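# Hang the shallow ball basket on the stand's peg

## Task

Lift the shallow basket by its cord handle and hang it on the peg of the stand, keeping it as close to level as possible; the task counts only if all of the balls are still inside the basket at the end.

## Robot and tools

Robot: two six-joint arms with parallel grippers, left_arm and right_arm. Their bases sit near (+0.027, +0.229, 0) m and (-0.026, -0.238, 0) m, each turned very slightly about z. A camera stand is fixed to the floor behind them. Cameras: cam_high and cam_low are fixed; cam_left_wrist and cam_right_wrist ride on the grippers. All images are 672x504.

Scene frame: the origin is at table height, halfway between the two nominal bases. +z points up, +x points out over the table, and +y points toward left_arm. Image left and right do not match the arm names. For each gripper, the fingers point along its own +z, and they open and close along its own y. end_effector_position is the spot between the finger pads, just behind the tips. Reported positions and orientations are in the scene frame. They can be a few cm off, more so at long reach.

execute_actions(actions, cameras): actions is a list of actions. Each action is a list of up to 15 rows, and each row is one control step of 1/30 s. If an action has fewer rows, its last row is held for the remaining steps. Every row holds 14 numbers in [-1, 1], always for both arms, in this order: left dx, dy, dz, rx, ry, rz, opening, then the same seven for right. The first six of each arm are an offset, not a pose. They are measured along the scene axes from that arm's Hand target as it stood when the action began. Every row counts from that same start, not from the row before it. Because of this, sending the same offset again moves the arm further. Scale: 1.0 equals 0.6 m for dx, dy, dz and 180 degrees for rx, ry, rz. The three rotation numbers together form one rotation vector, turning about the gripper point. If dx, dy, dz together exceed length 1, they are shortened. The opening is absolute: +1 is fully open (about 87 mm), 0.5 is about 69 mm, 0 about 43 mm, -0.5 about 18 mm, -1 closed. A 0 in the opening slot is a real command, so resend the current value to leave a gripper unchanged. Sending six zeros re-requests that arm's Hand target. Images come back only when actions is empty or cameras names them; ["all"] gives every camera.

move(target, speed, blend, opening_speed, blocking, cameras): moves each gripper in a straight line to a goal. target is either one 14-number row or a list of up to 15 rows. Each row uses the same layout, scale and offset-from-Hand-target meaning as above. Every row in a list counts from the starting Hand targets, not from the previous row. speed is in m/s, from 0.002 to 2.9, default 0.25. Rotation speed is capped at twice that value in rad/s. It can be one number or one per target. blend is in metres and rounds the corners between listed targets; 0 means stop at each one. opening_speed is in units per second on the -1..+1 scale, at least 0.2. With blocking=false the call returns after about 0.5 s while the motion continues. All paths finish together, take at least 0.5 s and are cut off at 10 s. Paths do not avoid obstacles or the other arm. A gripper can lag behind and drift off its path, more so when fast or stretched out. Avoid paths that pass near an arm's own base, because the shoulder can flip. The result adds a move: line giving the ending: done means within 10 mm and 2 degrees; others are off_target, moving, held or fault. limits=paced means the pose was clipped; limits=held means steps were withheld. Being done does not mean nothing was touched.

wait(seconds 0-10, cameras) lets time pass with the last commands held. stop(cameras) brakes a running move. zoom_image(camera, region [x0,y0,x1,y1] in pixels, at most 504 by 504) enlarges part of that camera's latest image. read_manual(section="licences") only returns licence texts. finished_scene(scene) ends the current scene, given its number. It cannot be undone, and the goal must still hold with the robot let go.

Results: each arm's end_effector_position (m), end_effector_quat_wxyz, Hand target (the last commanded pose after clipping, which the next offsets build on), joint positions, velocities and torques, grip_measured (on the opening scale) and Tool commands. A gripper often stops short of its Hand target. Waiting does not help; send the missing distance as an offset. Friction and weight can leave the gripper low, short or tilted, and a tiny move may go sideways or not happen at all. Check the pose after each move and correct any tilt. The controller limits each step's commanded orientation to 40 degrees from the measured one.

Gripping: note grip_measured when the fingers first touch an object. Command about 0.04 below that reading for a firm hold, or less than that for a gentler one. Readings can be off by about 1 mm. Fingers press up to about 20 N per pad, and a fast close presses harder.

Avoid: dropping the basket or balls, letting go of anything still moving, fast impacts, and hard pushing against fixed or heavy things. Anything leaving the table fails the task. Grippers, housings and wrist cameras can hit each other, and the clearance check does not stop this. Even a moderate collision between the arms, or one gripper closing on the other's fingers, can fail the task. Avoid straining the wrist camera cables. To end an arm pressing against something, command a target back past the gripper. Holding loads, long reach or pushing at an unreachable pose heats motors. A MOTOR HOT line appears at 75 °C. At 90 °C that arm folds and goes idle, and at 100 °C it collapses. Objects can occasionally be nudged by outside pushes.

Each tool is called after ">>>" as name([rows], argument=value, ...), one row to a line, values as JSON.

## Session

>>> execute_actions(actions=[])

Scene clock: 0.00 s.
left_arm: end_effector_position=(+0.4241, +0.2525, +0.0688) grip_measured=+1.000 end_effector_quat_wxyz=(+0.601, -0.050, +0.791, +0.103) | right_arm: end_effector_position=(+0.3639, -0.2311, +0.0615) grip_measured=+0.962 end_effector_quat_wxyz=(+0.596, -0.001, +0.802, +0.021)
Joint positions: left_arm=[-0.109 1.585 0.405 0.907 -0.297 0.025 1] | right_arm=[0.023 1.553 0.369 0.892 -0.036 0.023 0.981]
Joint velocities: within noise
Joint torques (N m): no reading
Heat: left arm: 30 °C; right arm: 34 °C.
Hand target: left_arm +0.4258, +0.2523, +0.0721; +0.604, -0.051, +0.789, +0.103 | right_arm +0.3645, -0.2311, +0.0624; +0.596, -0.001, +0.803, +0.021
Tool commands: left_gripper/opening=+1.0 right_gripper/opening=+1.0
camera_calibration:
cam_left_wrist: T_world_to_cam=[[0.22493, -0.969845, -0.0938434, 0.153385], [-0.896988, -0.168488, -0.408686, 0.470585], [0.380551, 0.176102, -0.907838, 0.0000933667], [0, 0, 0, 1]] pos_world=[0.387572, 0.228031, 0.2068]
cam_right_wrist: T_world_to_cam=[[0.0261987, -0.999041, -0.0350826, -0.239645], [-0.923456, -0.0107475, -0.383555, 0.377857], [0.38281, 0.0424459, -0.922852, 0.0705266], [0, 0, 0, 1]] pos_world=[0.328215, -0.238348, 0.201607]

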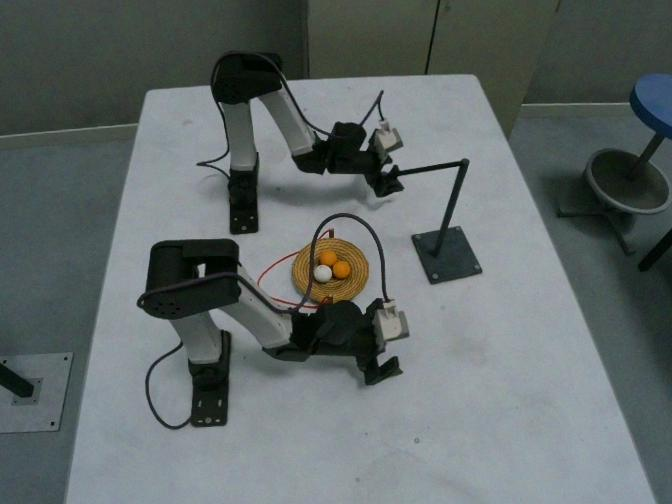

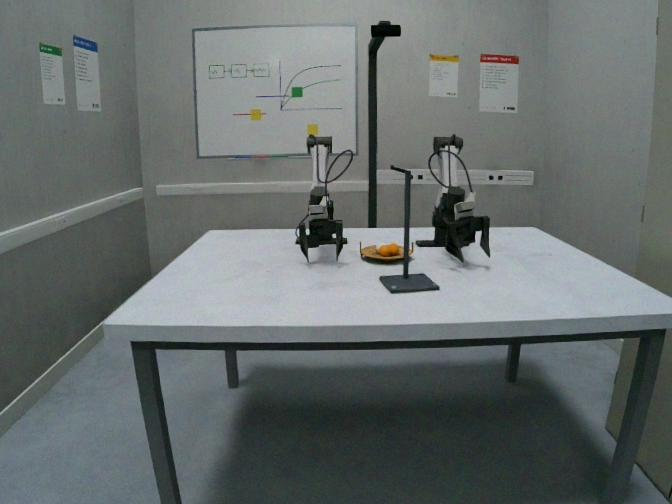

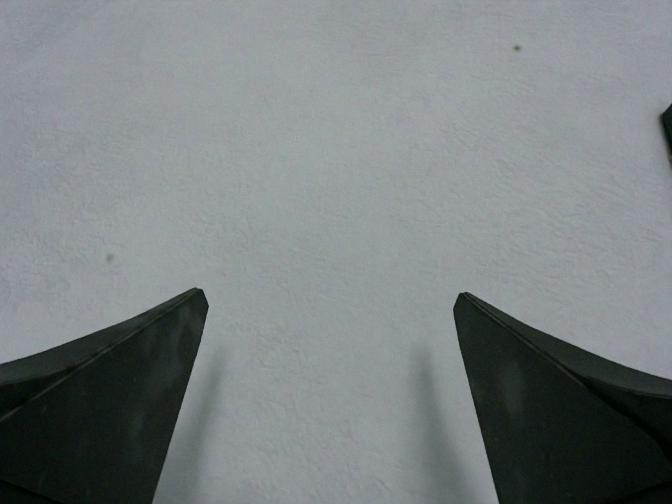

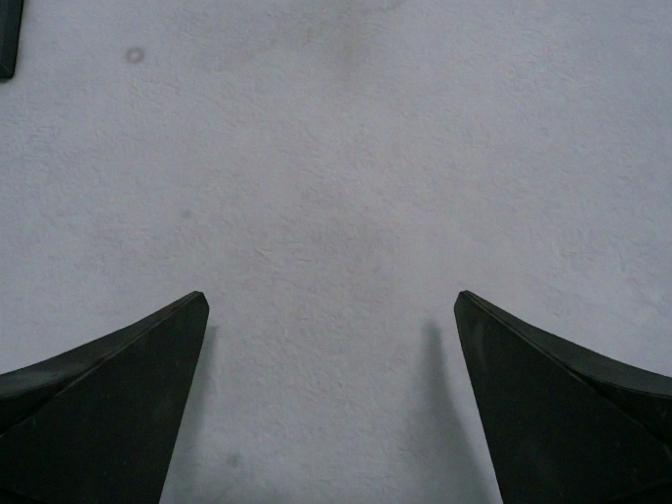

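>>> zoom_image(camera="cam_high", region=[380, 140, 500, 290])

>>> zoom_image(camera="cam_low", region=[340, 150, 460, 300])

>>> zoom_image(camera="cam_high", region=[240, 210, 390, 320])

Scaled by 3.360 from the camera's 672x504 image, which has a finer 960x720 frame.

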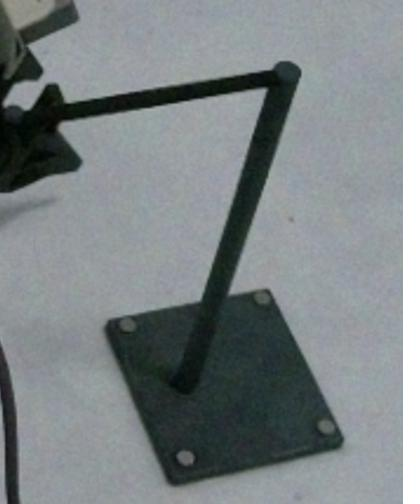

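Scaled by 3.360 from the camera's 672x504 image, which has a finer 960x720 frame.

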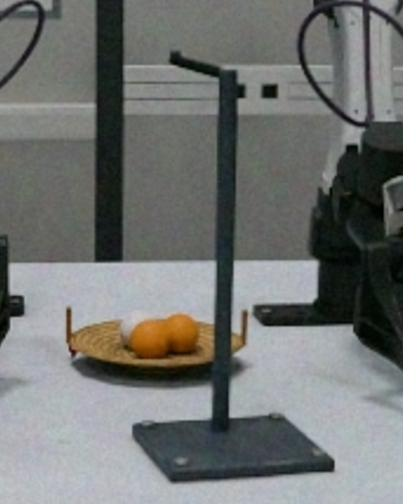

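Scaled by 3.360 from the camera's 672x504 image, which has a finer 960x720 frame.

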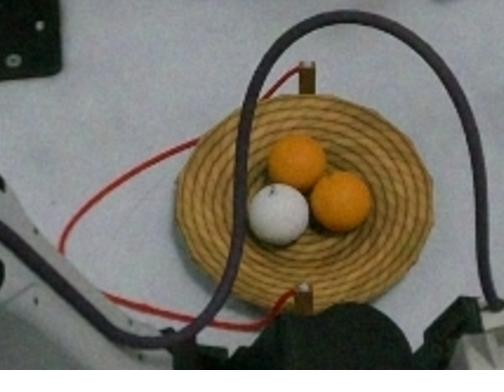

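>>> move([
  [-0.21,-0.104,0.213,0.0842,0.1193,-0.2753,1,0,0,0,0,0,0,1],
  [-0.293,-0.22,0.222,0.135,0.191,-0.44,1,0,0,0,0,0,0,1],
  [-0.301,-0.387,0.238,0.1683,0.2386,-0.5506,1,0,0,0,0,0,0,1],
], blend=[0.03,0.03,0], cameras=["all"])

Scene clock: 50.10 s.
left_arm: end_effector_position=(+0.2425, +0.0207, +0.2135) grip_measured=+1.000 end_effector_quat_wxyz=(+0.176, +0.713, +0.649, -0.197) | right_arm: end_effector_position=(+0.3639, -0.2311, +0.0615) grip_measured=+0.962 end_effector_quat_wxyz=(+0.596, -0.001, +0.802, +0.021)
Joint positions: left_arm=[-0.647 1.533 1.614 -1.369 0.462 0.985 1] | right_arm=[0.023 1.553 0.369 0.892 -0.036 0.023 0.981]
Joint torques (N m): left_arm=[-0.06 -4.3 8.16 0.86 0.2 0.24] | right_arm=[-0.59 -5.48 5.9 2.25 0.05 -0.02]
Heat: left arm: 37 °C; right arm: 36 °C.
Hand target: left_arm +0.2452, +0.0201, +0.2149; +0.173, +0.718, +0.646, -0.192 | right_arm +0.3645, -0.2311, +0.0624; +0.596, -0.001, +0.803, +0.021
Off the commanded pose: left_arm 0.003 m, 1 deg | right_arm 0.001 m, 0 deg.
move: done
camera_calibration:
cam_left_wrist: T_world_to_cam=[[-0.99734, 0.072769, -0.00421465, 0.238639], [0.066845, 0.936142, 0.34521, -0.0898385], [0.0290661, 0.34401, -0.938516, 0.329681], [0, 0, 0, 1]] pos_world=[0.234427, -0.0466777, 0.34143]
cam_right_wrist: T_world_to_cam=[[0.0261987, -0.999041, -0.0350826, -0.239645], [-0.923456, -0.0107475, -0.383555, 0.377857], [0.38281, 0.0424459, -0.922852, 0.0705266], [0, 0, 0, 1]] pos_world=[0.328215, -0.238348, 0.201607]

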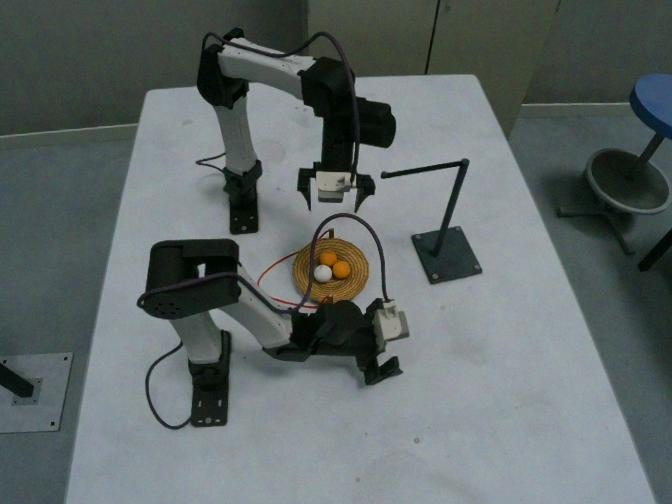

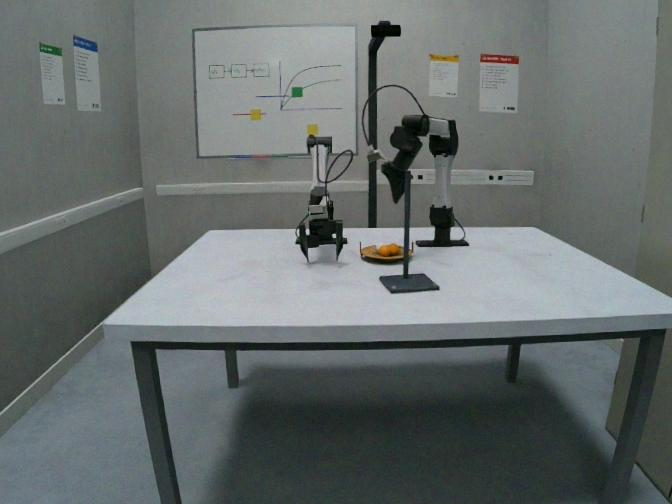

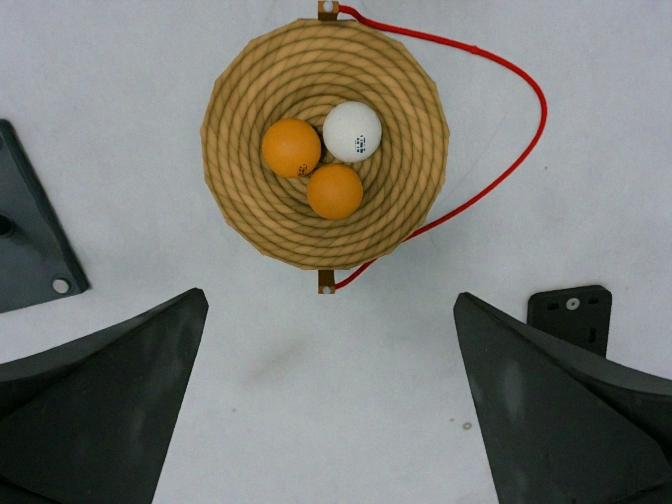

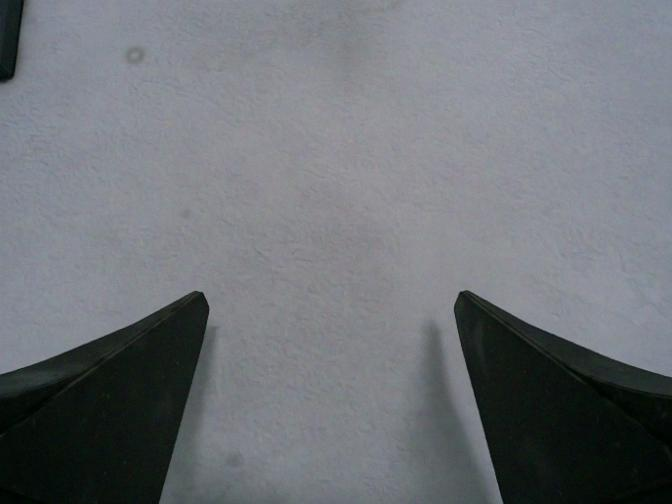

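>>> zoom_image(camera="cam_left_wrist", region=[300, 0, 580, 210])

>>> zoom_image(camera="cam_left_wrist", region=[300, 110, 580, 320])

Scaled by 1.800 from the camera's 672x504 image, which has a finer 960x720 frame.

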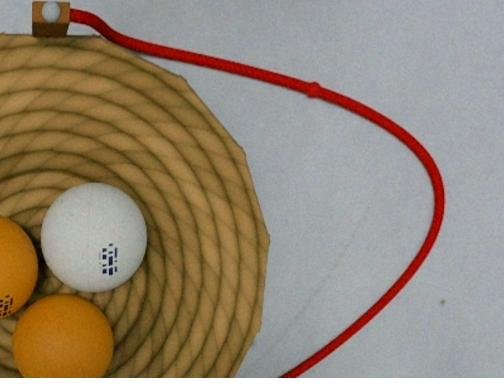

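Scaled by 1.800 from the camera's 672x504 image, which has a finer 960x720 frame.

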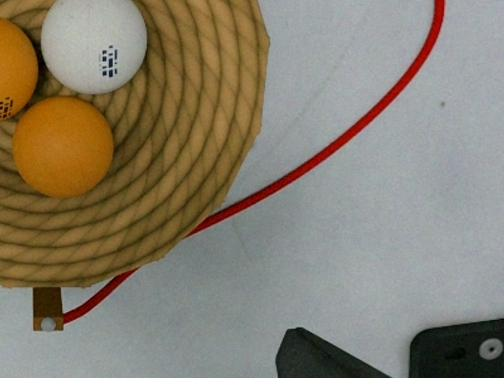

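>>> move(target=[-0.2648,-0.0297,-0.2832,0.0817,-0.0203,-0.0888,-0.2,0,0,0,0,0,0,1], cameras=["cam_left_wrist"])

>>> zoom_image(camera="cam_left_wrist", region=[200, 100, 480, 380])

Scene clock: 126.37 s.
left_arm: end_effector_position=(+0.0859, +0.0015, +0.0520) grip_measured=-0.200 end_effector_quat_wxyz=(+0.077, +0.823, +0.551, -0.115) | right_arm: end_effector_position=(+0.3639, -0.2311, +0.0615) grip_measured=+0.962 end_effector_quat_wxyz=(+0.596, -0.001, +0.802, +0.021)
Joint positions: left_arm=[-1.332 1.38 0.866 -0.836 0.17 0.645 0.4] | right_arm=[0.023 1.553 0.369 0.892 -0.036 0.023 0.981]
Joint torques (N m): left_arm=[-0.23 -2.74 5.16 1.1 0.01 0.01] | right_arm=[-0.55 -5.27 5.61 2.23 0.12 0.01]
Heat: left arm: 43 °C; right arm: 37 °C.
Hand target: left_arm +0.0863, +0.0023, +0.0450; +0.072, +0.822, +0.554, -0.108 | right_arm +0.3645, -0.2311, +0.0624; +0.596, -0.001, +0.803, +0.021
Off the commanded pose: left_arm 0.007 m, 1 deg | right_arm 0.001 m, 0 deg.
move: done
camera_calibration:
cam_left_wrist: T_world_to_cam=[[-0.931364, 0.363817, -0.0140703, 0.0777511], [0.290706, 0.766358, 0.572874, -0.036368], [0.219204, 0.529464, -0.819522, 0.166488], [0, 0, 0, 1]] pos_world=[0.0464921, -0.0885659, 0.158369]
Images, in order (width x height): cam_left_wrist 672x504.

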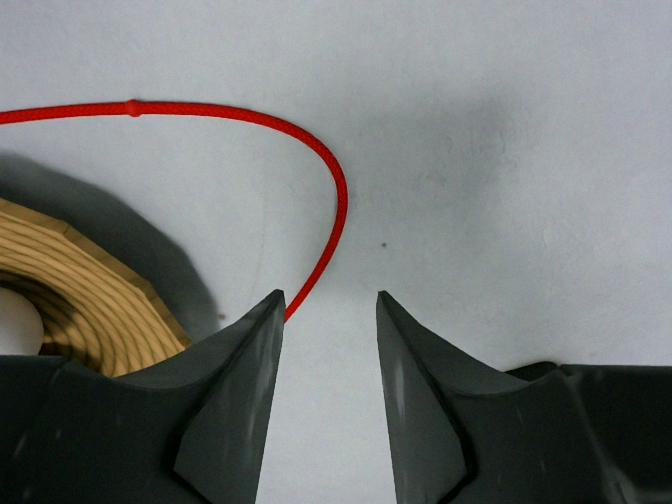

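Scaled by 1.800 from the camera's 672x504 image, which has a finer 960x720 frame.

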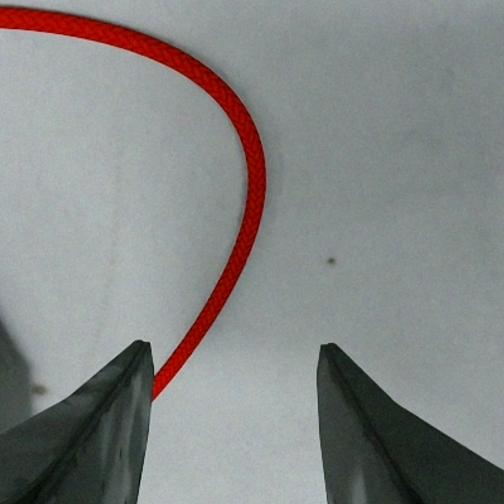

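>>> move(target=[-0.0105,-0.0095,-0.05,0,0,0,-0.2,0,0,0,0,0,0,1], speed=0.1, cameras=["cam_left_wrist"])

>>> zoom_image(camera="cam_left_wrist", region=[200, 100, 480, 380])

Scene clock: 145.60 s.
left_arm: end_effector_position=(+0.0799, -0.0046, +0.0213) grip_measured=-0.200 end_effector_quat_wxyz=(+0.075, +0.823, +0.552, -0.114) | right_arm: end_effector_position=(+0.3639, -0.2311, +0.0615) grip_measured=+0.962 end_effector_quat_wxyz=(+0.596, -0.001, +0.802, +0.021)
Joint positions: left_arm=[-1.364 1.446 0.79 -0.694 0.163 0.613 0.4] | right_arm=[0.023 1.553 0.369 0.892 -0.036 0.023 0.981]
Joint torques (N m): left_arm=[-0.28 -3.36 4.92 1.11 0.01 0.01] | right_arm=[-0.5 -5.39 5.6 2.32 -0.02 0.04]
Heat: left arm: 42 °C; right arm: 38 °C.
Hand target: left_arm +0.0800, -0.0034, +0.0150; +0.072, +0.822, +0.554, -0.108 | right_arm +0.3645, -0.2311, +0.0624; +0.596, -0.001, +0.803, +0.021
Off the commanded pose: left_arm 0.006 m, 1 deg | right_arm 0.001 m, 0 deg.
move: done
camera_calibration:
cam_left_wrist: T_world_to_cam=[[-0.931805, 0.362779, -0.0114605, 0.0738596], [0.290423, 0.764153, 0.575955, -0.0124793], [0.217702, 0.533349, -0.817401, 0.145872], [0, 0, 0, 1]] pos_world=[0.0406903, -0.0950595, 0.12727]
Images, in order (width x height): cam_left_wrist 672x504.

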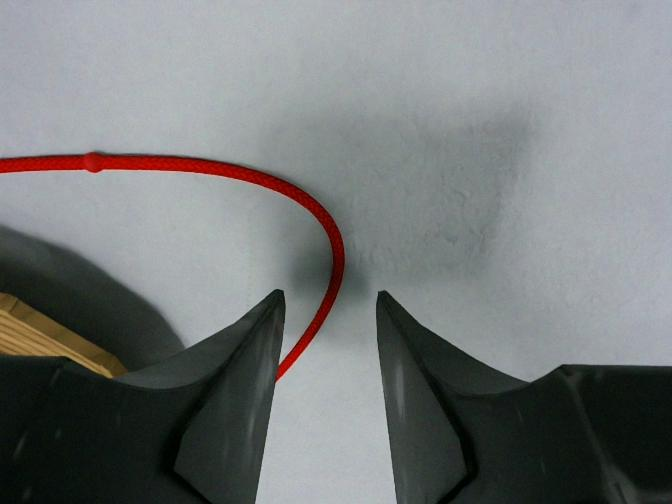

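Scaled by 1.800 from the camera's 672x504 image, which has a finer 960x720 frame.

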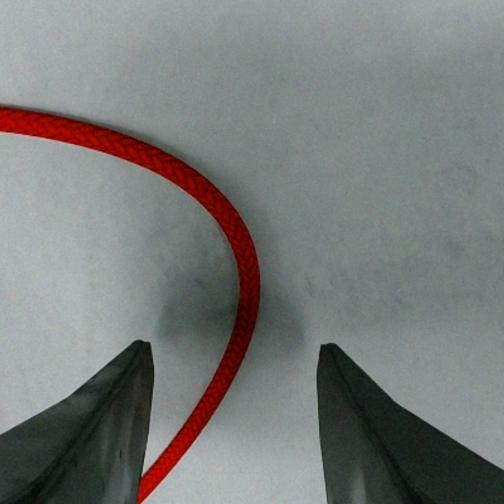

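>>> move(target=[-0.0033,0.0028,-0.0217,0,0,0,-0.2,0,0,0,0,0,0,1], speed=0.05, cameras=["cam_left_wrist"])

>>> zoom_image(camera="cam_left_wrist", region=[200, 100, 480, 380])

Scene clock: 168.13 s.
left_arm: end_effector_position=(+0.0783, -0.0028, +0.0135) grip_measured=-0.200 end_effector_quat_wxyz=(+0.075, +0.822, +0.553, -0.113) | right_arm: end_effector_position=(+0.3639, -0.2311, +0.0615) grip_measured=+0.962 end_effector_quat_wxyz=(+0.596, -0.001, +0.802, +0.021)
Joint positions: left_arm=[-1.371 1.453 0.763 -0.659 0.158 0.602 0.4] | right_arm=[0.023 1.553 0.369 0.892 -0.036 0.023 0.981]
Joint torques (N m): left_arm=[-0.27 -2.65 3.6 1.38 0.05 0.08] | right_arm=[-0.27 -5.08 5.91 2.29 0.02 -0.02]
Heat: left arm: 40 °C; right arm: 38 °C.
Hand target: left_arm +0.0780, -0.0018, +0.0020; +0.072, +0.822, +0.554, -0.108 | right_arm +0.3645, -0.2311, +0.0624; +0.596, -0.001, +0.803, +0.021
Off the commanded pose: left_arm 0.012 m, 1 deg | right_arm 0.001 m, 0 deg.
move: off_target (left_arm)
camera_calibration:
cam_left_wrist: T_world_to_cam=[[-0.933385, 0.358674, -0.0120523, 0.0717405], [0.28609, 0.763935, 0.578408, -0.00860323], [0.216667, 0.536429, -0.815659, 0.139064], [0, 0, 0, 1]] pos_world=[0.0392922, -0.0937574, 0.11927]
Images, in order (width x height): cam_left_wrist 672x504.

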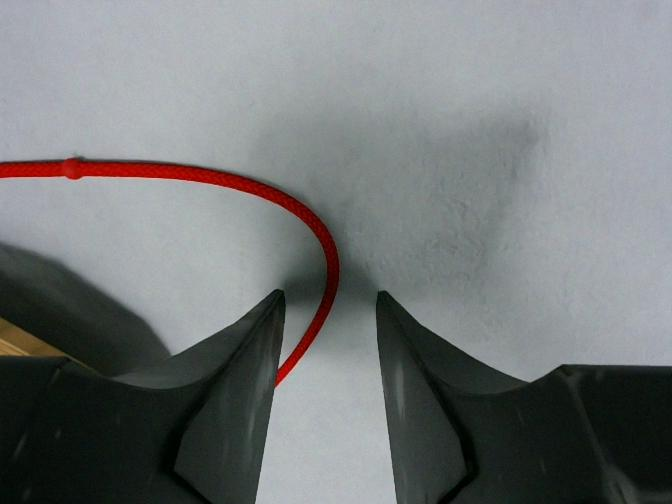

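Scaled by 1.800 from the camera's 672x504 image, which has a finer 960x720 frame.

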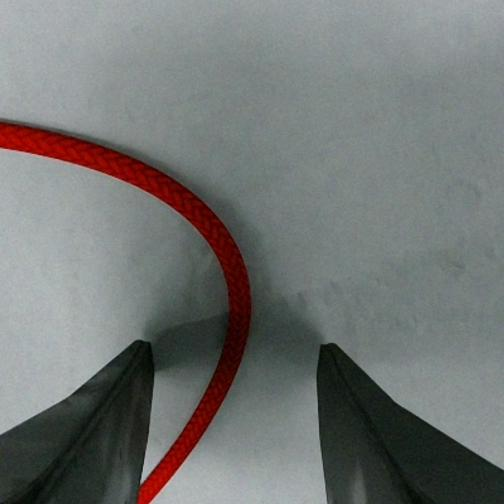

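>>> move([
  [-0.003,-0.0077,0.035,0,0,0,-0.2,0,0,0,0,0,0,1],
  [-0.003,-0.0077,0.0,0,0,0,-0.2,0,0,0,0,0,0,1],
], speed=0.06, cameras=["cam_left_wrist"])

>>> zoom_image(camera="cam_left_wrist", region=[200, 100, 480, 380])

Scene clock: 212.13 s.
left_arm: end_effector_position=(+0.0772, -0.0066, +0.0135) grip_measured=-0.200 end_effector_quat_wxyz=(+0.075, +0.822, +0.553, -0.111) | right_arm: end_effector_position=(+0.3639, -0.2311, +0.0615) grip_measured=+0.962 end_effector_quat_wxyz=(+0.596, -0.001, +0.802, +0.021)
Joint positions: left_arm=[-1.383 1.467 0.775 -0.656 0.151 0.592 0.4] | right_arm=[0.023 1.553 0.369 0.892 -0.036 0.023 0.981]
Joint torques (N m): left_arm=[-0.25 -2.56 3.79 1.37 0.09 0.05] | right_arm=[-0.57 -5.07 5.65 2.31 0.08 0]
Heat: left arm: 38 °C; right arm: 39 °C.
Hand target: left_arm +0.0762, -0.0063, +0.0020; +0.072, +0.823, +0.554, -0.108 | right_arm +0.3645, -0.2311, +0.0624; +0.596, -0.001, +0.803, +0.021
Off the commanded pose: left_arm 0.012 m, 1 deg | right_arm 0.001 m, 0 deg.
move: off_target (left_arm)
camera_calibration:
cam_left_wrist: T_world_to_cam=[[-0.933345, 0.35864, -0.0156299, 0.0721029], [0.283473, 0.76304, 0.580872, -0.005143], [0.22025, 0.537724, -0.813845, 0.141002], [0, 0, 0, 1]] pos_world=[0.037699, -0.097755, 0.118868]
Images, in order (width x height): cam_left_wrist 672x504.

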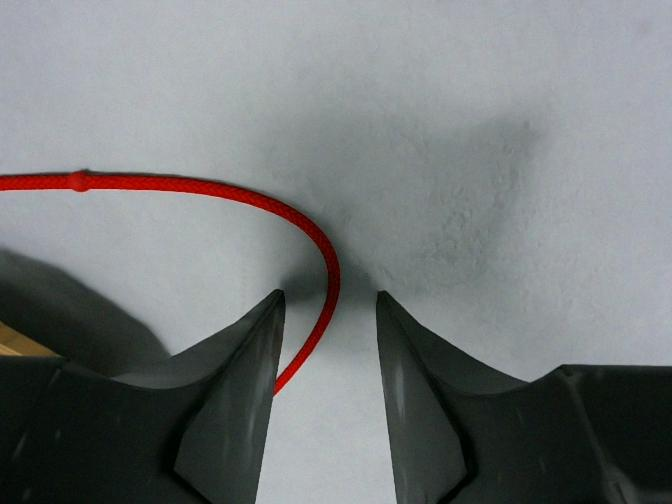

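Scaled by 1.800 from the camera's 672x504 image, which has a finer 960x720 frame.

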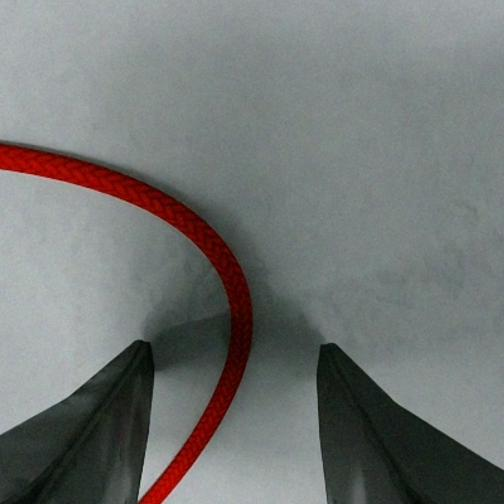

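>>> move(target=[0,0,0,0,0,0,-1,0,0,0,0,0,0,1], opening_speed=0.8, cameras=["cam_left_wrist"])

Scene clock: 215.80 s.
left_arm: end_effector_position=(+0.0828, -0.0116, +0.0134) grip_measured=-0.894 end_effector_quat_wxyz=(+0.092, +0.821, +0.554, -0.104) | right_arm: end_effector_position=(+0.3639, -0.2311, +0.0615) grip_measured=+0.962 end_effector_quat_wxyz=(+0.596, -0.001, +0.802, +0.021)
Joint positions: left_arm=[-1.383 1.467 0.772 -0.627 0.126 0.591 0.053] | right_arm=[0.023 1.553 0.369 0.892 -0.036 0.023 0.981]
Joint torques (N m): left_arm=[-0.24 -2.59 4.08 1.13 0.33 0.05] | right_arm=[-0.42 -5.48 5.91 2.31 0.08 0.07]
Heat: left arm: 38 °C; right arm: 39 °C.
Hand target: left_arm +0.0761, -0.0062, +0.0019; +0.072, +0.822, +0.554, -0.108 | right_arm +0.3645, -0.2311, +0.0624; +0.596, -0.001, +0.803, +0.021
Off the commanded pose: left_arm 0.014 m, 2 deg | right_arm 0.001 m, 0 deg.
move: off_target (left_arm)
camera_calibration:
cam_left_wrist: T_world_to_cam=[[-0.934694, 0.351938, -0.0498664, 0.0796739], [0.261717, 0.776329, 0.573426, -0.000787664], [0.240523, 0.522927, -0.817738, 0.140669], [0, 0, 0, 1]] pos_world=[0.0408428, -0.100988, 0.119455]
Images, in order (width x height): cam_left_wrist 672x504.

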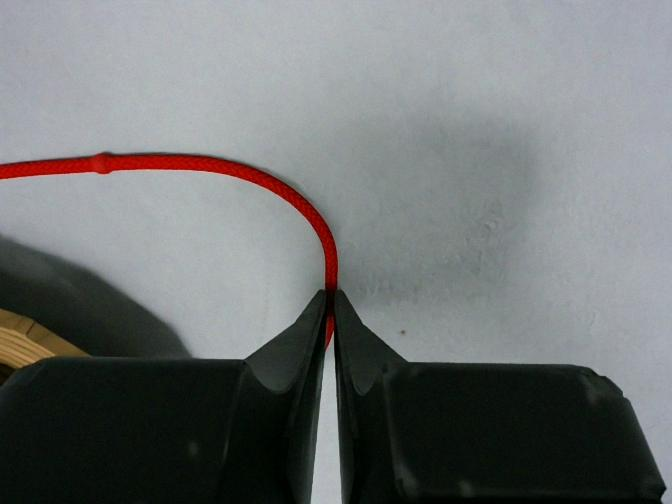

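>>> move([
  [0.057,0.003,0.163,-0.061,0.0147,0.0224,-1,0,0,0,0,0,0,1],
  [0.173,0.01,0.297,-0.122,0.0293,0.0448,-1,0,0,0,0,0,0,1],
  [0.282,0.01,0.38,-0.244,0.0586,0.0896,-1,0,0,0,0,0,0,1],
  [0.293,0.005,0.547,-0.244,0.0586,0.0896,-1,0,0,0,0,0,0,1],
], speed=[0.12,0.12,0.1,0.05], blend=[0.03,0.03,0.01,0], cameras=["cam_low","cam_left_wrist","cam_high"])

>>> zoom_image(camera="cam_low", region=[320, 130, 460, 270])

Scene clock: 241.87 s.
left_arm: end_effector_position=(+0.2495, -0.0011, +0.3241) grip_measured=-0.896 end_effector_quat_wxyz=(+0.332, +0.642, +0.589, -0.362) | right_arm: end_effector_position=(+0.3639, -0.2311, +0.0615) grip_measured=+0.962 end_effector_quat_wxyz=(+0.596, -0.001, +0.802, +0.021)
Joint positions: left_arm=[-0.448 1.53 1.871 -1.423 0.946 0.989 0.052] | right_arm=[0.023 1.553 0.369 0.892 -0.036 0.023 0.981]
Joint torques (N m): left_arm=[0.61 -4.03 8.06 1.2 0.66 0.08] | right_arm=[-0.53 -5.45 5.6 2.23 0.07 -0.01]
Heat: left arm: 39 °C; right arm: 40 °C.
Hand target: left_arm +0.2519, -0.0033, +0.3303; +0.337, +0.640, +0.585, -0.368 | right_arm +0.3645, -0.2311, +0.0624; +0.596, -0.001, +0.803, +0.021
Off the commanded pose: left_arm 0.007 m, 1 deg | right_arm 0.001 m, 0 deg.
move: done
camera_calibration:
cam_left_wrist: T_world_to_cam=[[-0.998054, 0.0622661, 0.00334466, 0.245551], [0.0611963, 0.988381, -0.139134, 0.0504111], [-0.0119691, -0.138659, -0.990268, 0.467256], [0, 0, 0, 1]] pos_world=[0.247581, -0.000325694, 0.468902]
Images, in order (width x height): cam_high 672x504, cam_low 672x504, cam_left_wrist 672x504.

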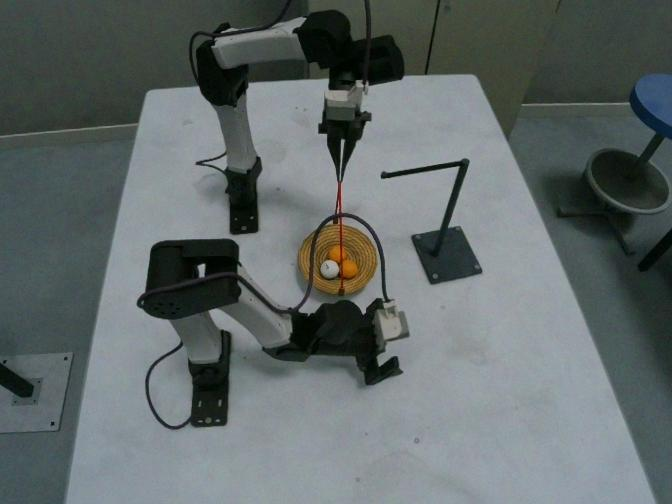

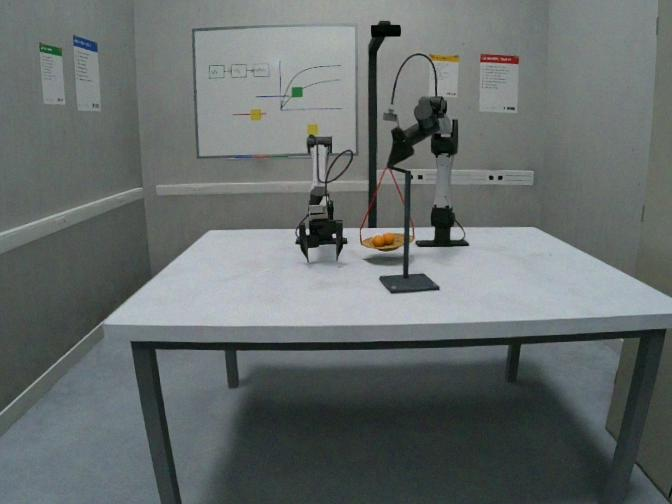

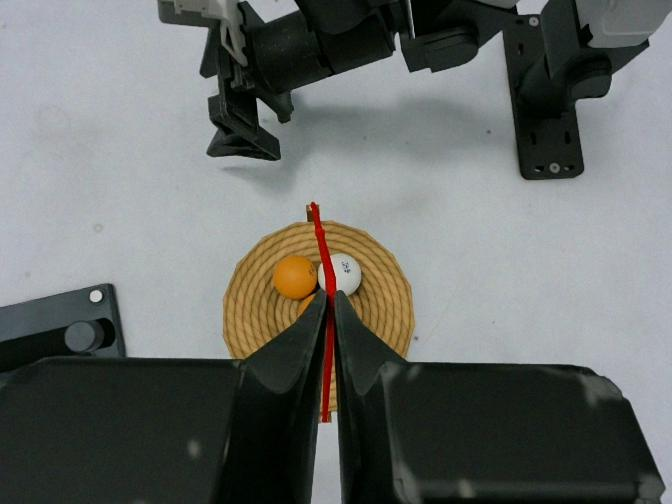

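Scaled by 3.600 from the camera's 672x504 image, which has a finer 960x720 frame.

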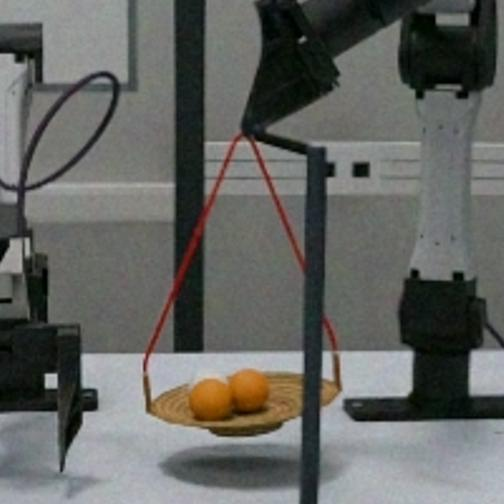

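>>> move(target=[0.052,-0.018,0.0795,-0.084,-0.0036,0.0833,-1,0,0,0,0,0,0,1], speed=0.06, cameras=["cam_low","cam_left_wrist","cam_high"])

>>> zoom_image(camera="cam_low", region=[320, 110, 460, 250])

Scene clock: 260.33 s.
left_arm: end_effector_position=(+0.2862, -0.0166, +0.3660) grip_measured=-0.896 end_effector_quat_wxyz=(+0.445, +0.509, +0.621, -0.396) | right_arm: end_effector_position=(+0.3639, -0.2311, +0.0615) grip_measured=+0.962 end_effector_quat_wxyz=(+0.596, -0.001, +0.802, +0.021)
Joint positions: left_arm=[-0.405 1.378 1.644 -0.808 0.973 0.421 0.052] | right_arm=[0.023 1.553 0.369 0.892 -0.036 0.023 0.981]
Joint torques (N m): left_arm=[0.69 -7.45 5.57 2.21 0.32 0.02] | right_arm=[-0.9 -5.22 5.81 2.3 0.05 -0.01]
Heat: left arm: 42 °C; right arm: 40 °C.
Hand target: left_arm +0.2831, -0.0140, +0.3779; +0.466, +0.510, +0.608, -0.391 | right_arm +0.3645, -0.2311, +0.0624; +0.596, -0.001, +0.803, +0.021
Off the commanded pose: left_arm 0.013 m, 3 deg | right_arm 0.001 m, 0 deg.
move: off_target (left_arm)
camera_calibration:
cam_left_wrist: T_world_to_cam=[[-0.980703, -0.189611, 0.0476437, 0.257583], [-0.19344, 0.905773, -0.377036, 0.227998], [0.0283355, -0.378976, -0.924973, 0.467607], [0, 0, 0, 1]] pos_world=[0.283466, 0.0195376, 0.506215]
Images, in order (width x height): cam_high 672x504, cam_low 672x504, cam_left_wrist 672x504.

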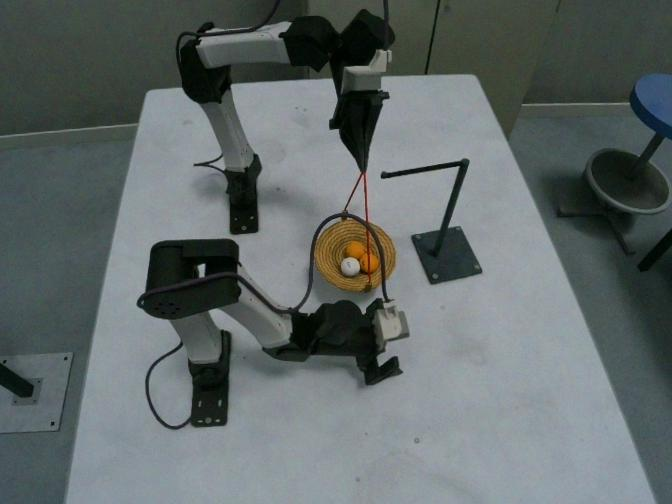

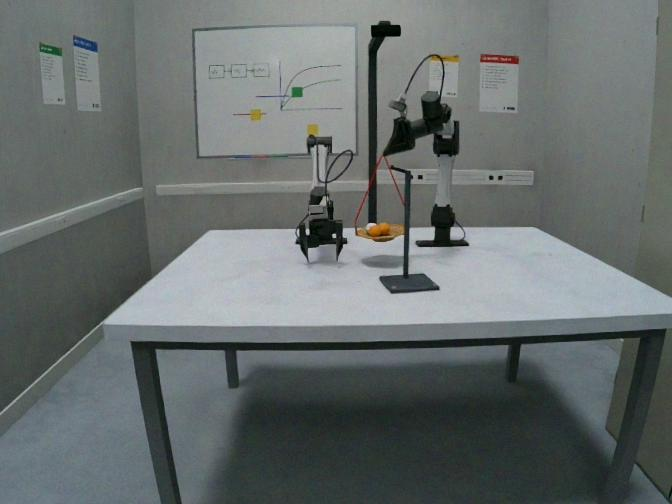

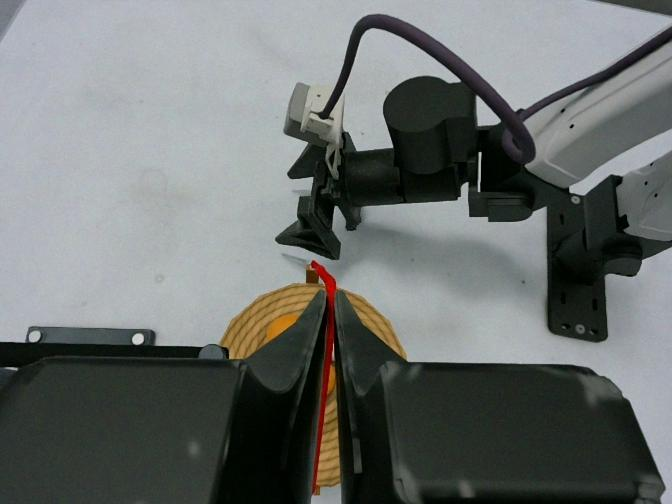

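Scaled by 3.600 from the camera's 672x504 image, which has a finer 960x720 frame.

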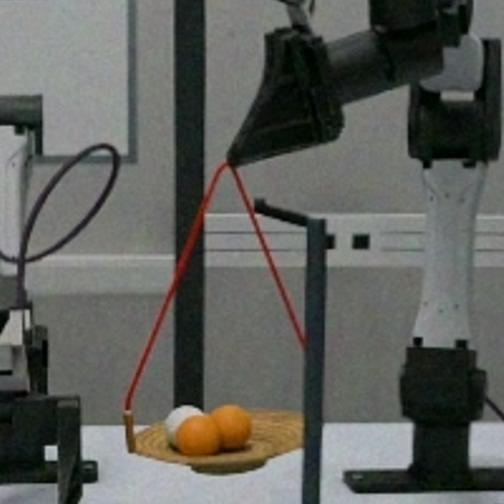

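>>> move([
  [-0.0148,0.0325,0.0168,0,0,0,-1,0,0,0,0,0,0,1],
  [0.0475,0.044,0.0168,0,0,0,-1,0,0,0,0,0,0,1],
], speed=0.05, blend=[0.01,0], cameras=["cam_low","cam_left_wrist"])

>>> zoom_image(camera="cam_low", region=[320, 110, 460, 250])

>>> zoom_image(camera="cam_left_wrist", region=[180, 220, 450, 400])

Scene clock: 283.83 s.
left_arm: end_effector_position=(+0.3102, +0.0136, +0.3783) grip_measured=-0.896 end_effector_quat_wxyz=(+0.457, +0.502, +0.623, -0.388) | right_arm: end_effector_position=(+0.3639, -0.2311, +0.0615) grip_measured=+0.962 end_effector_quat_wxyz=(+0.596, -0.001, +0.802, +0.021)
Joint positions: left_arm=[-0.272 1.45 1.773 -0.939 1.063 0.529 0.052] | right_arm=[0.023 1.553 0.369 0.892 -0.036 0.023 0.981]
Joint torques (N m): left_arm=[0.66 -3.86 8.69 1.78 0.59 0.23] | right_arm=[-0.54 -5.34 5.7 2.29 0.06 -0.01]
Heat: left arm: 42 °C; right arm: 41 °C.
Hand target: left_arm +0.3117, +0.0124, +0.3879; +0.466, +0.510, +0.608, -0.391 | right_arm +0.3645, -0.2311, +0.0624; +0.596, -0.001, +0.803, +0.021
Off the commanded pose: left_arm 0.010 m, 2 deg | right_arm 0.001 m, 0 deg.
move: done
camera_calibration:
cam_left_wrist: T_world_to_cam=[[-0.975873, -0.215919, 0.0324143, 0.29084], [-0.211447, 0.897596, -0.386797, 0.219159], [0.0544217, -0.384318, -0.921595, 0.480448], [0, 0, 0, 1]] pos_world=[0.304017, 0.0507264, 0.518121]
Images, in order (width x height): cam_low 672x504, cam_left_wrist 672x504.

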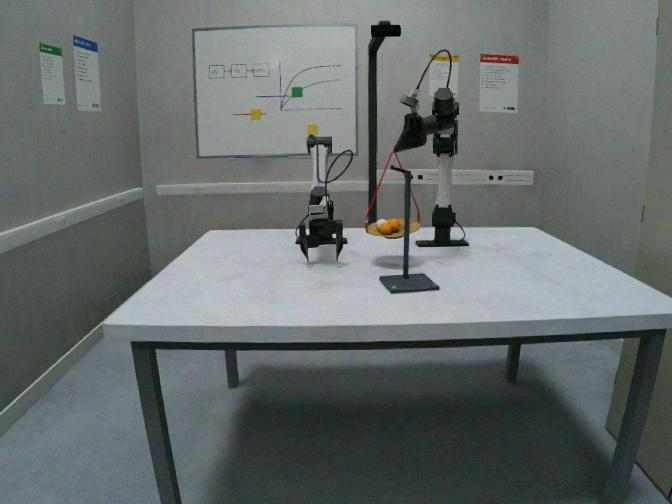

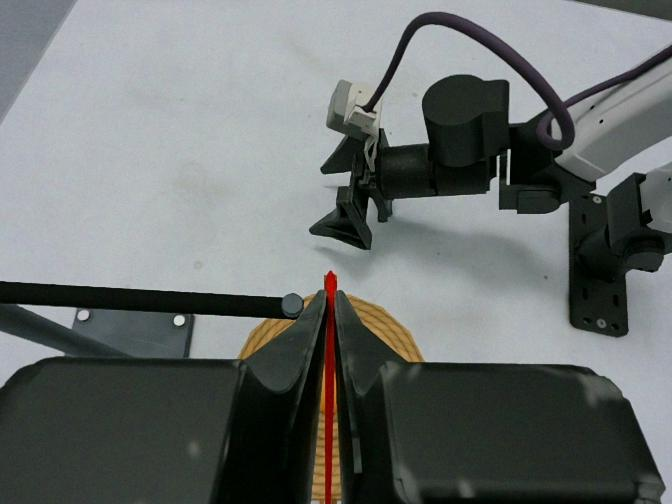

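Scaled by 3.600 from the camera's 672x504 image, which has a finer 960x720 frame.

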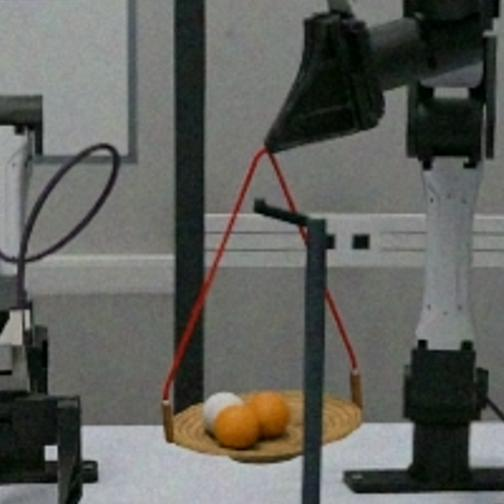

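Scaled by 1.867 from the camera's 672x504 image, which has a finer 960x720 frame.

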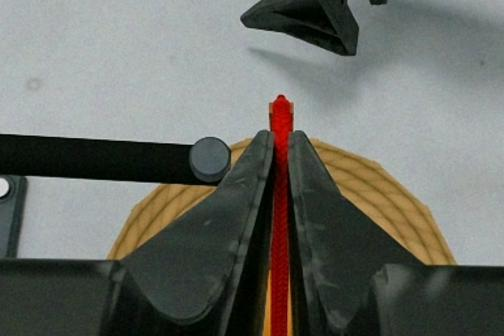

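>>> move(target=[0.0829,0.0143,0.0,0,0,0,-1,0,0,0,0,0,0,1], speed=0.05, cameras=["cam_low","cam_left_wrist"])

>>> zoom_image(camera="cam_low", region=[320, 110, 460, 250])

>>> zoom_image(camera="cam_left_wrist", region=[180, 220, 450, 400])

Scene clock: 292.83 s.
left_arm: end_effector_position=(+0.3593, +0.0220, +0.3808) grip_measured=-0.896 end_effector_quat_wxyz=(+0.460, +0.503, +0.622, -0.386) | right_arm: end_effector_position=(+0.3639, -0.2311, +0.0615) grip_measured=+0.962 end_effector_quat_wxyz=(+0.596, -0.001, +0.802, +0.021)
Joint positions: left_arm=[-0.209 1.647 1.995 -1.031 1.113 0.613 0.052] | right_arm=[0.023 1.553 0.369 0.892 -0.036 0.023 0.981]
Joint torques (N m): left_arm=[0.65 -5.34 8.47 1.67 0.66 0.24] | right_arm=[-0.31 -5.23 5.7 2.29 0.1 -0.01]
Heat: left arm: 44 °C; right arm: 41 °C.
Hand target: left_arm +0.3614, +0.0209, +0.3880; +0.466, +0.510, +0.608, -0.391 | right_arm +0.3645, -0.2311, +0.0624; +0.596, -0.001, +0.803, +0.021
Off the commanded pose: left_arm 0.007 m, 2 deg | right_arm 0.001 m, 0 deg.
move: done
camera_calibration:
cam_left_wrist: T_world_to_cam=[[-0.975921, -0.216563, 0.0260572, 0.34298], [-0.209499, 0.897353, -0.388417, 0.222951], [0.0607343, -0.384523, -0.921115, 0.480894], [0, 0, 0, 1]] pos_world=[0.352223, 0.0591261, 0.52062]
Images, in order (width x height): cam_low 672x504, cam_left_wrist 672x504.

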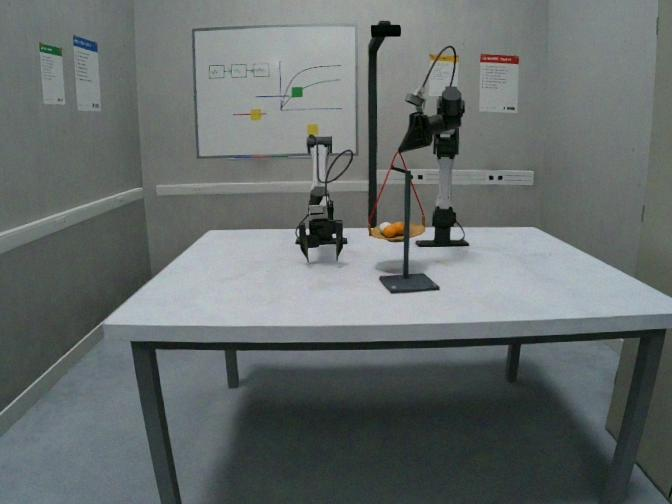

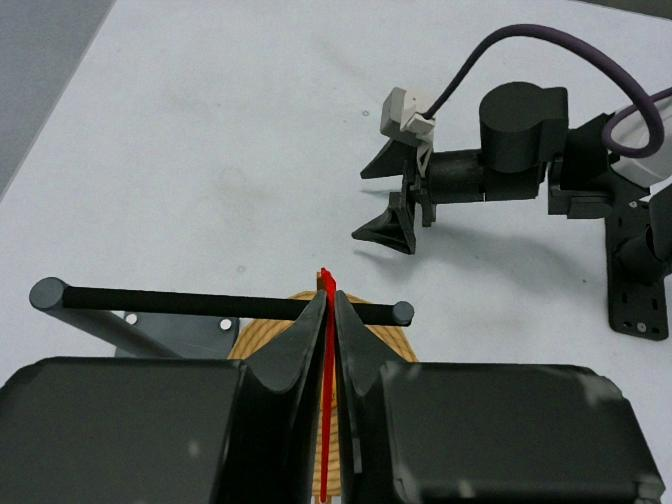

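Scaled by 3.600 from the camera's 672x504 image, which has a finer 960x720 frame.

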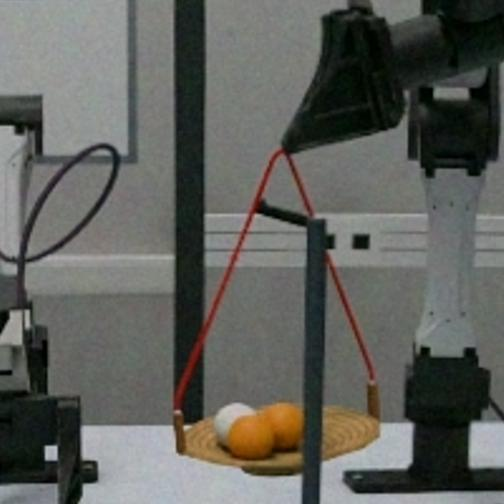

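Scaled by 1.867 from the camera's 672x504 image, which has a finer 960x720 frame.

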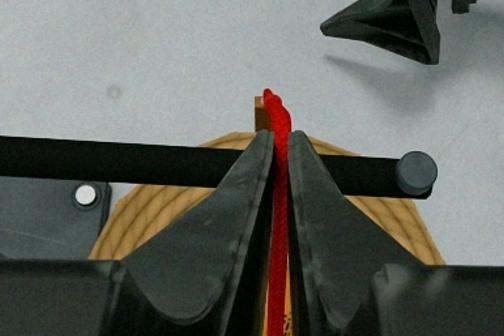

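>>> move([
  [-0.0023,0.0132,0.0,0,0,0,-1,0,0,0,0,0,0,1],
  [-0.0023,0.0132,-0.0717,0,0,0,-1,0,0,0,0,0,0,1],
], speed=0.04, cameras=["cam_low","cam_left_wrist"])

>>> zoom_image(camera="cam_low", region=[320, 130, 460, 270])

>>> zoom_image(camera="cam_left_wrist", region=[180, 220, 450, 400])

Scene clock: 305.77 s.
left_arm: end_effector_position=(+0.3663, +0.0278, +0.3332) grip_measured=-0.896 end_effector_quat_wxyz=(+0.449, +0.503, +0.624, -0.395) | right_arm: end_effector_position=(+0.3639, -0.2311, +0.0615) grip_measured=+0.962 end_effector_quat_wxyz=(+0.596, -0.001, +0.802, +0.021)
Joint positions: left_arm=[-0.184 1.612 1.766 -0.91 1.142 0.667 0.052] | right_arm=[0.023 1.553 0.369 0.892 -0.036 0.023 0.981]
Joint torques (N m): left_arm=[0.61 -9.98 5.29 1.8 0.59 0.16] | right_arm=[-0.5 -5.26 5.65 2.28 0.07 -0.01]
Heat: left arm: 45 °C; right arm: 41 °C.
Hand target: left_arm +0.3600, +0.0289, +0.3449; +0.466, +0.510, +0.608, -0.391 | right_arm +0.3645, -0.2311, +0.0624; +0.596, -0.001, +0.803, +0.021
Off the commanded pose: left_arm 0.013 m, 3 deg | right_arm 0.001 m, 0 deg.
move: off_target (left_arm)
camera_calibration:
cam_left_wrist: T_world_to_cam=[[-0.977748, -0.203886, 0.0493992, 0.344904], [-0.207133, 0.900919, -0.381367, 0.197472], [0.0332506, -0.383113, -0.923103, 0.449517], [0, 0, 0, 1]] pos_world=[0.363186, 0.0646304, 0.473222]
Images, in order (width x height): cam_low 672x504, cam_left_wrist 672x504.

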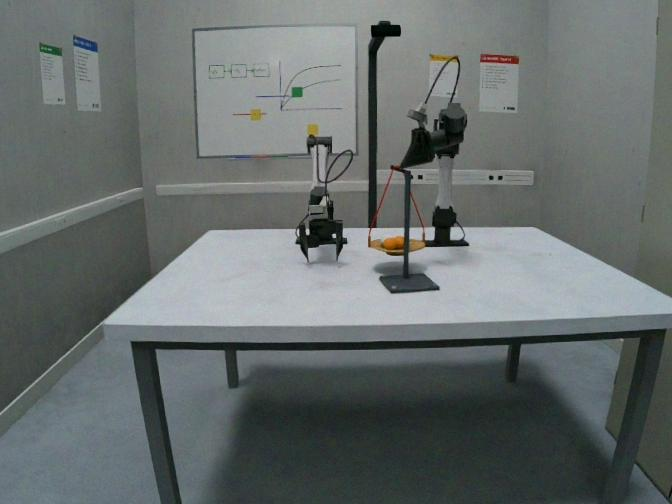

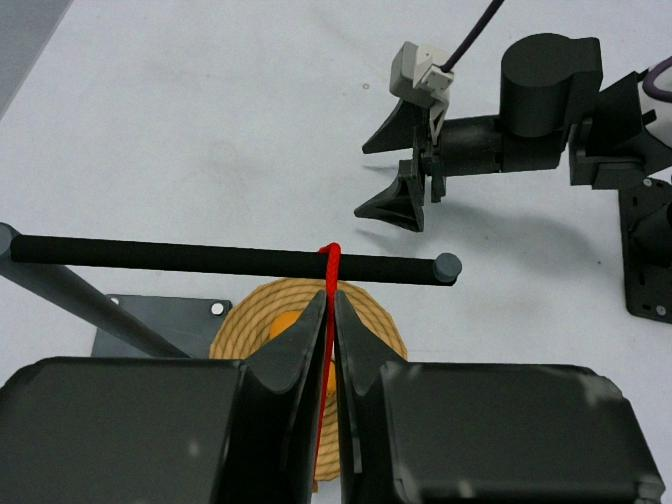

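Scaled by 3.600 from the camera's 672x504 image, which has a finer 960x720 frame.

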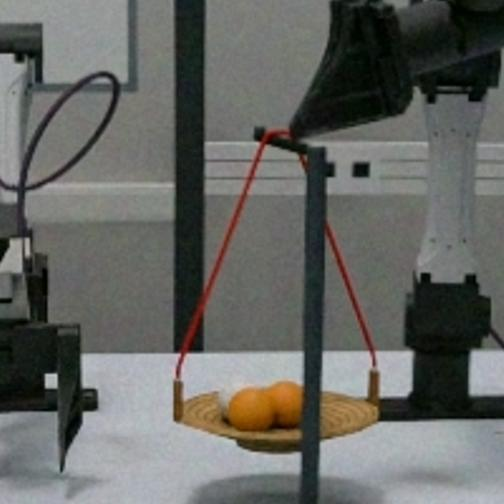

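Scaled by 1.867 from the camera's 672x504 image, which has a finer 960x720 frame.

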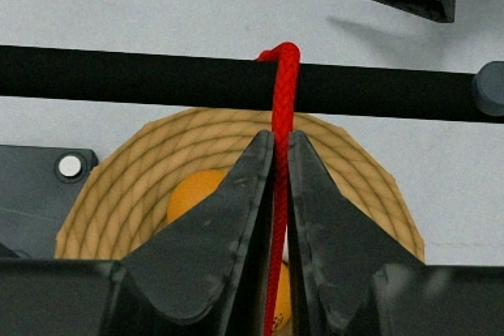

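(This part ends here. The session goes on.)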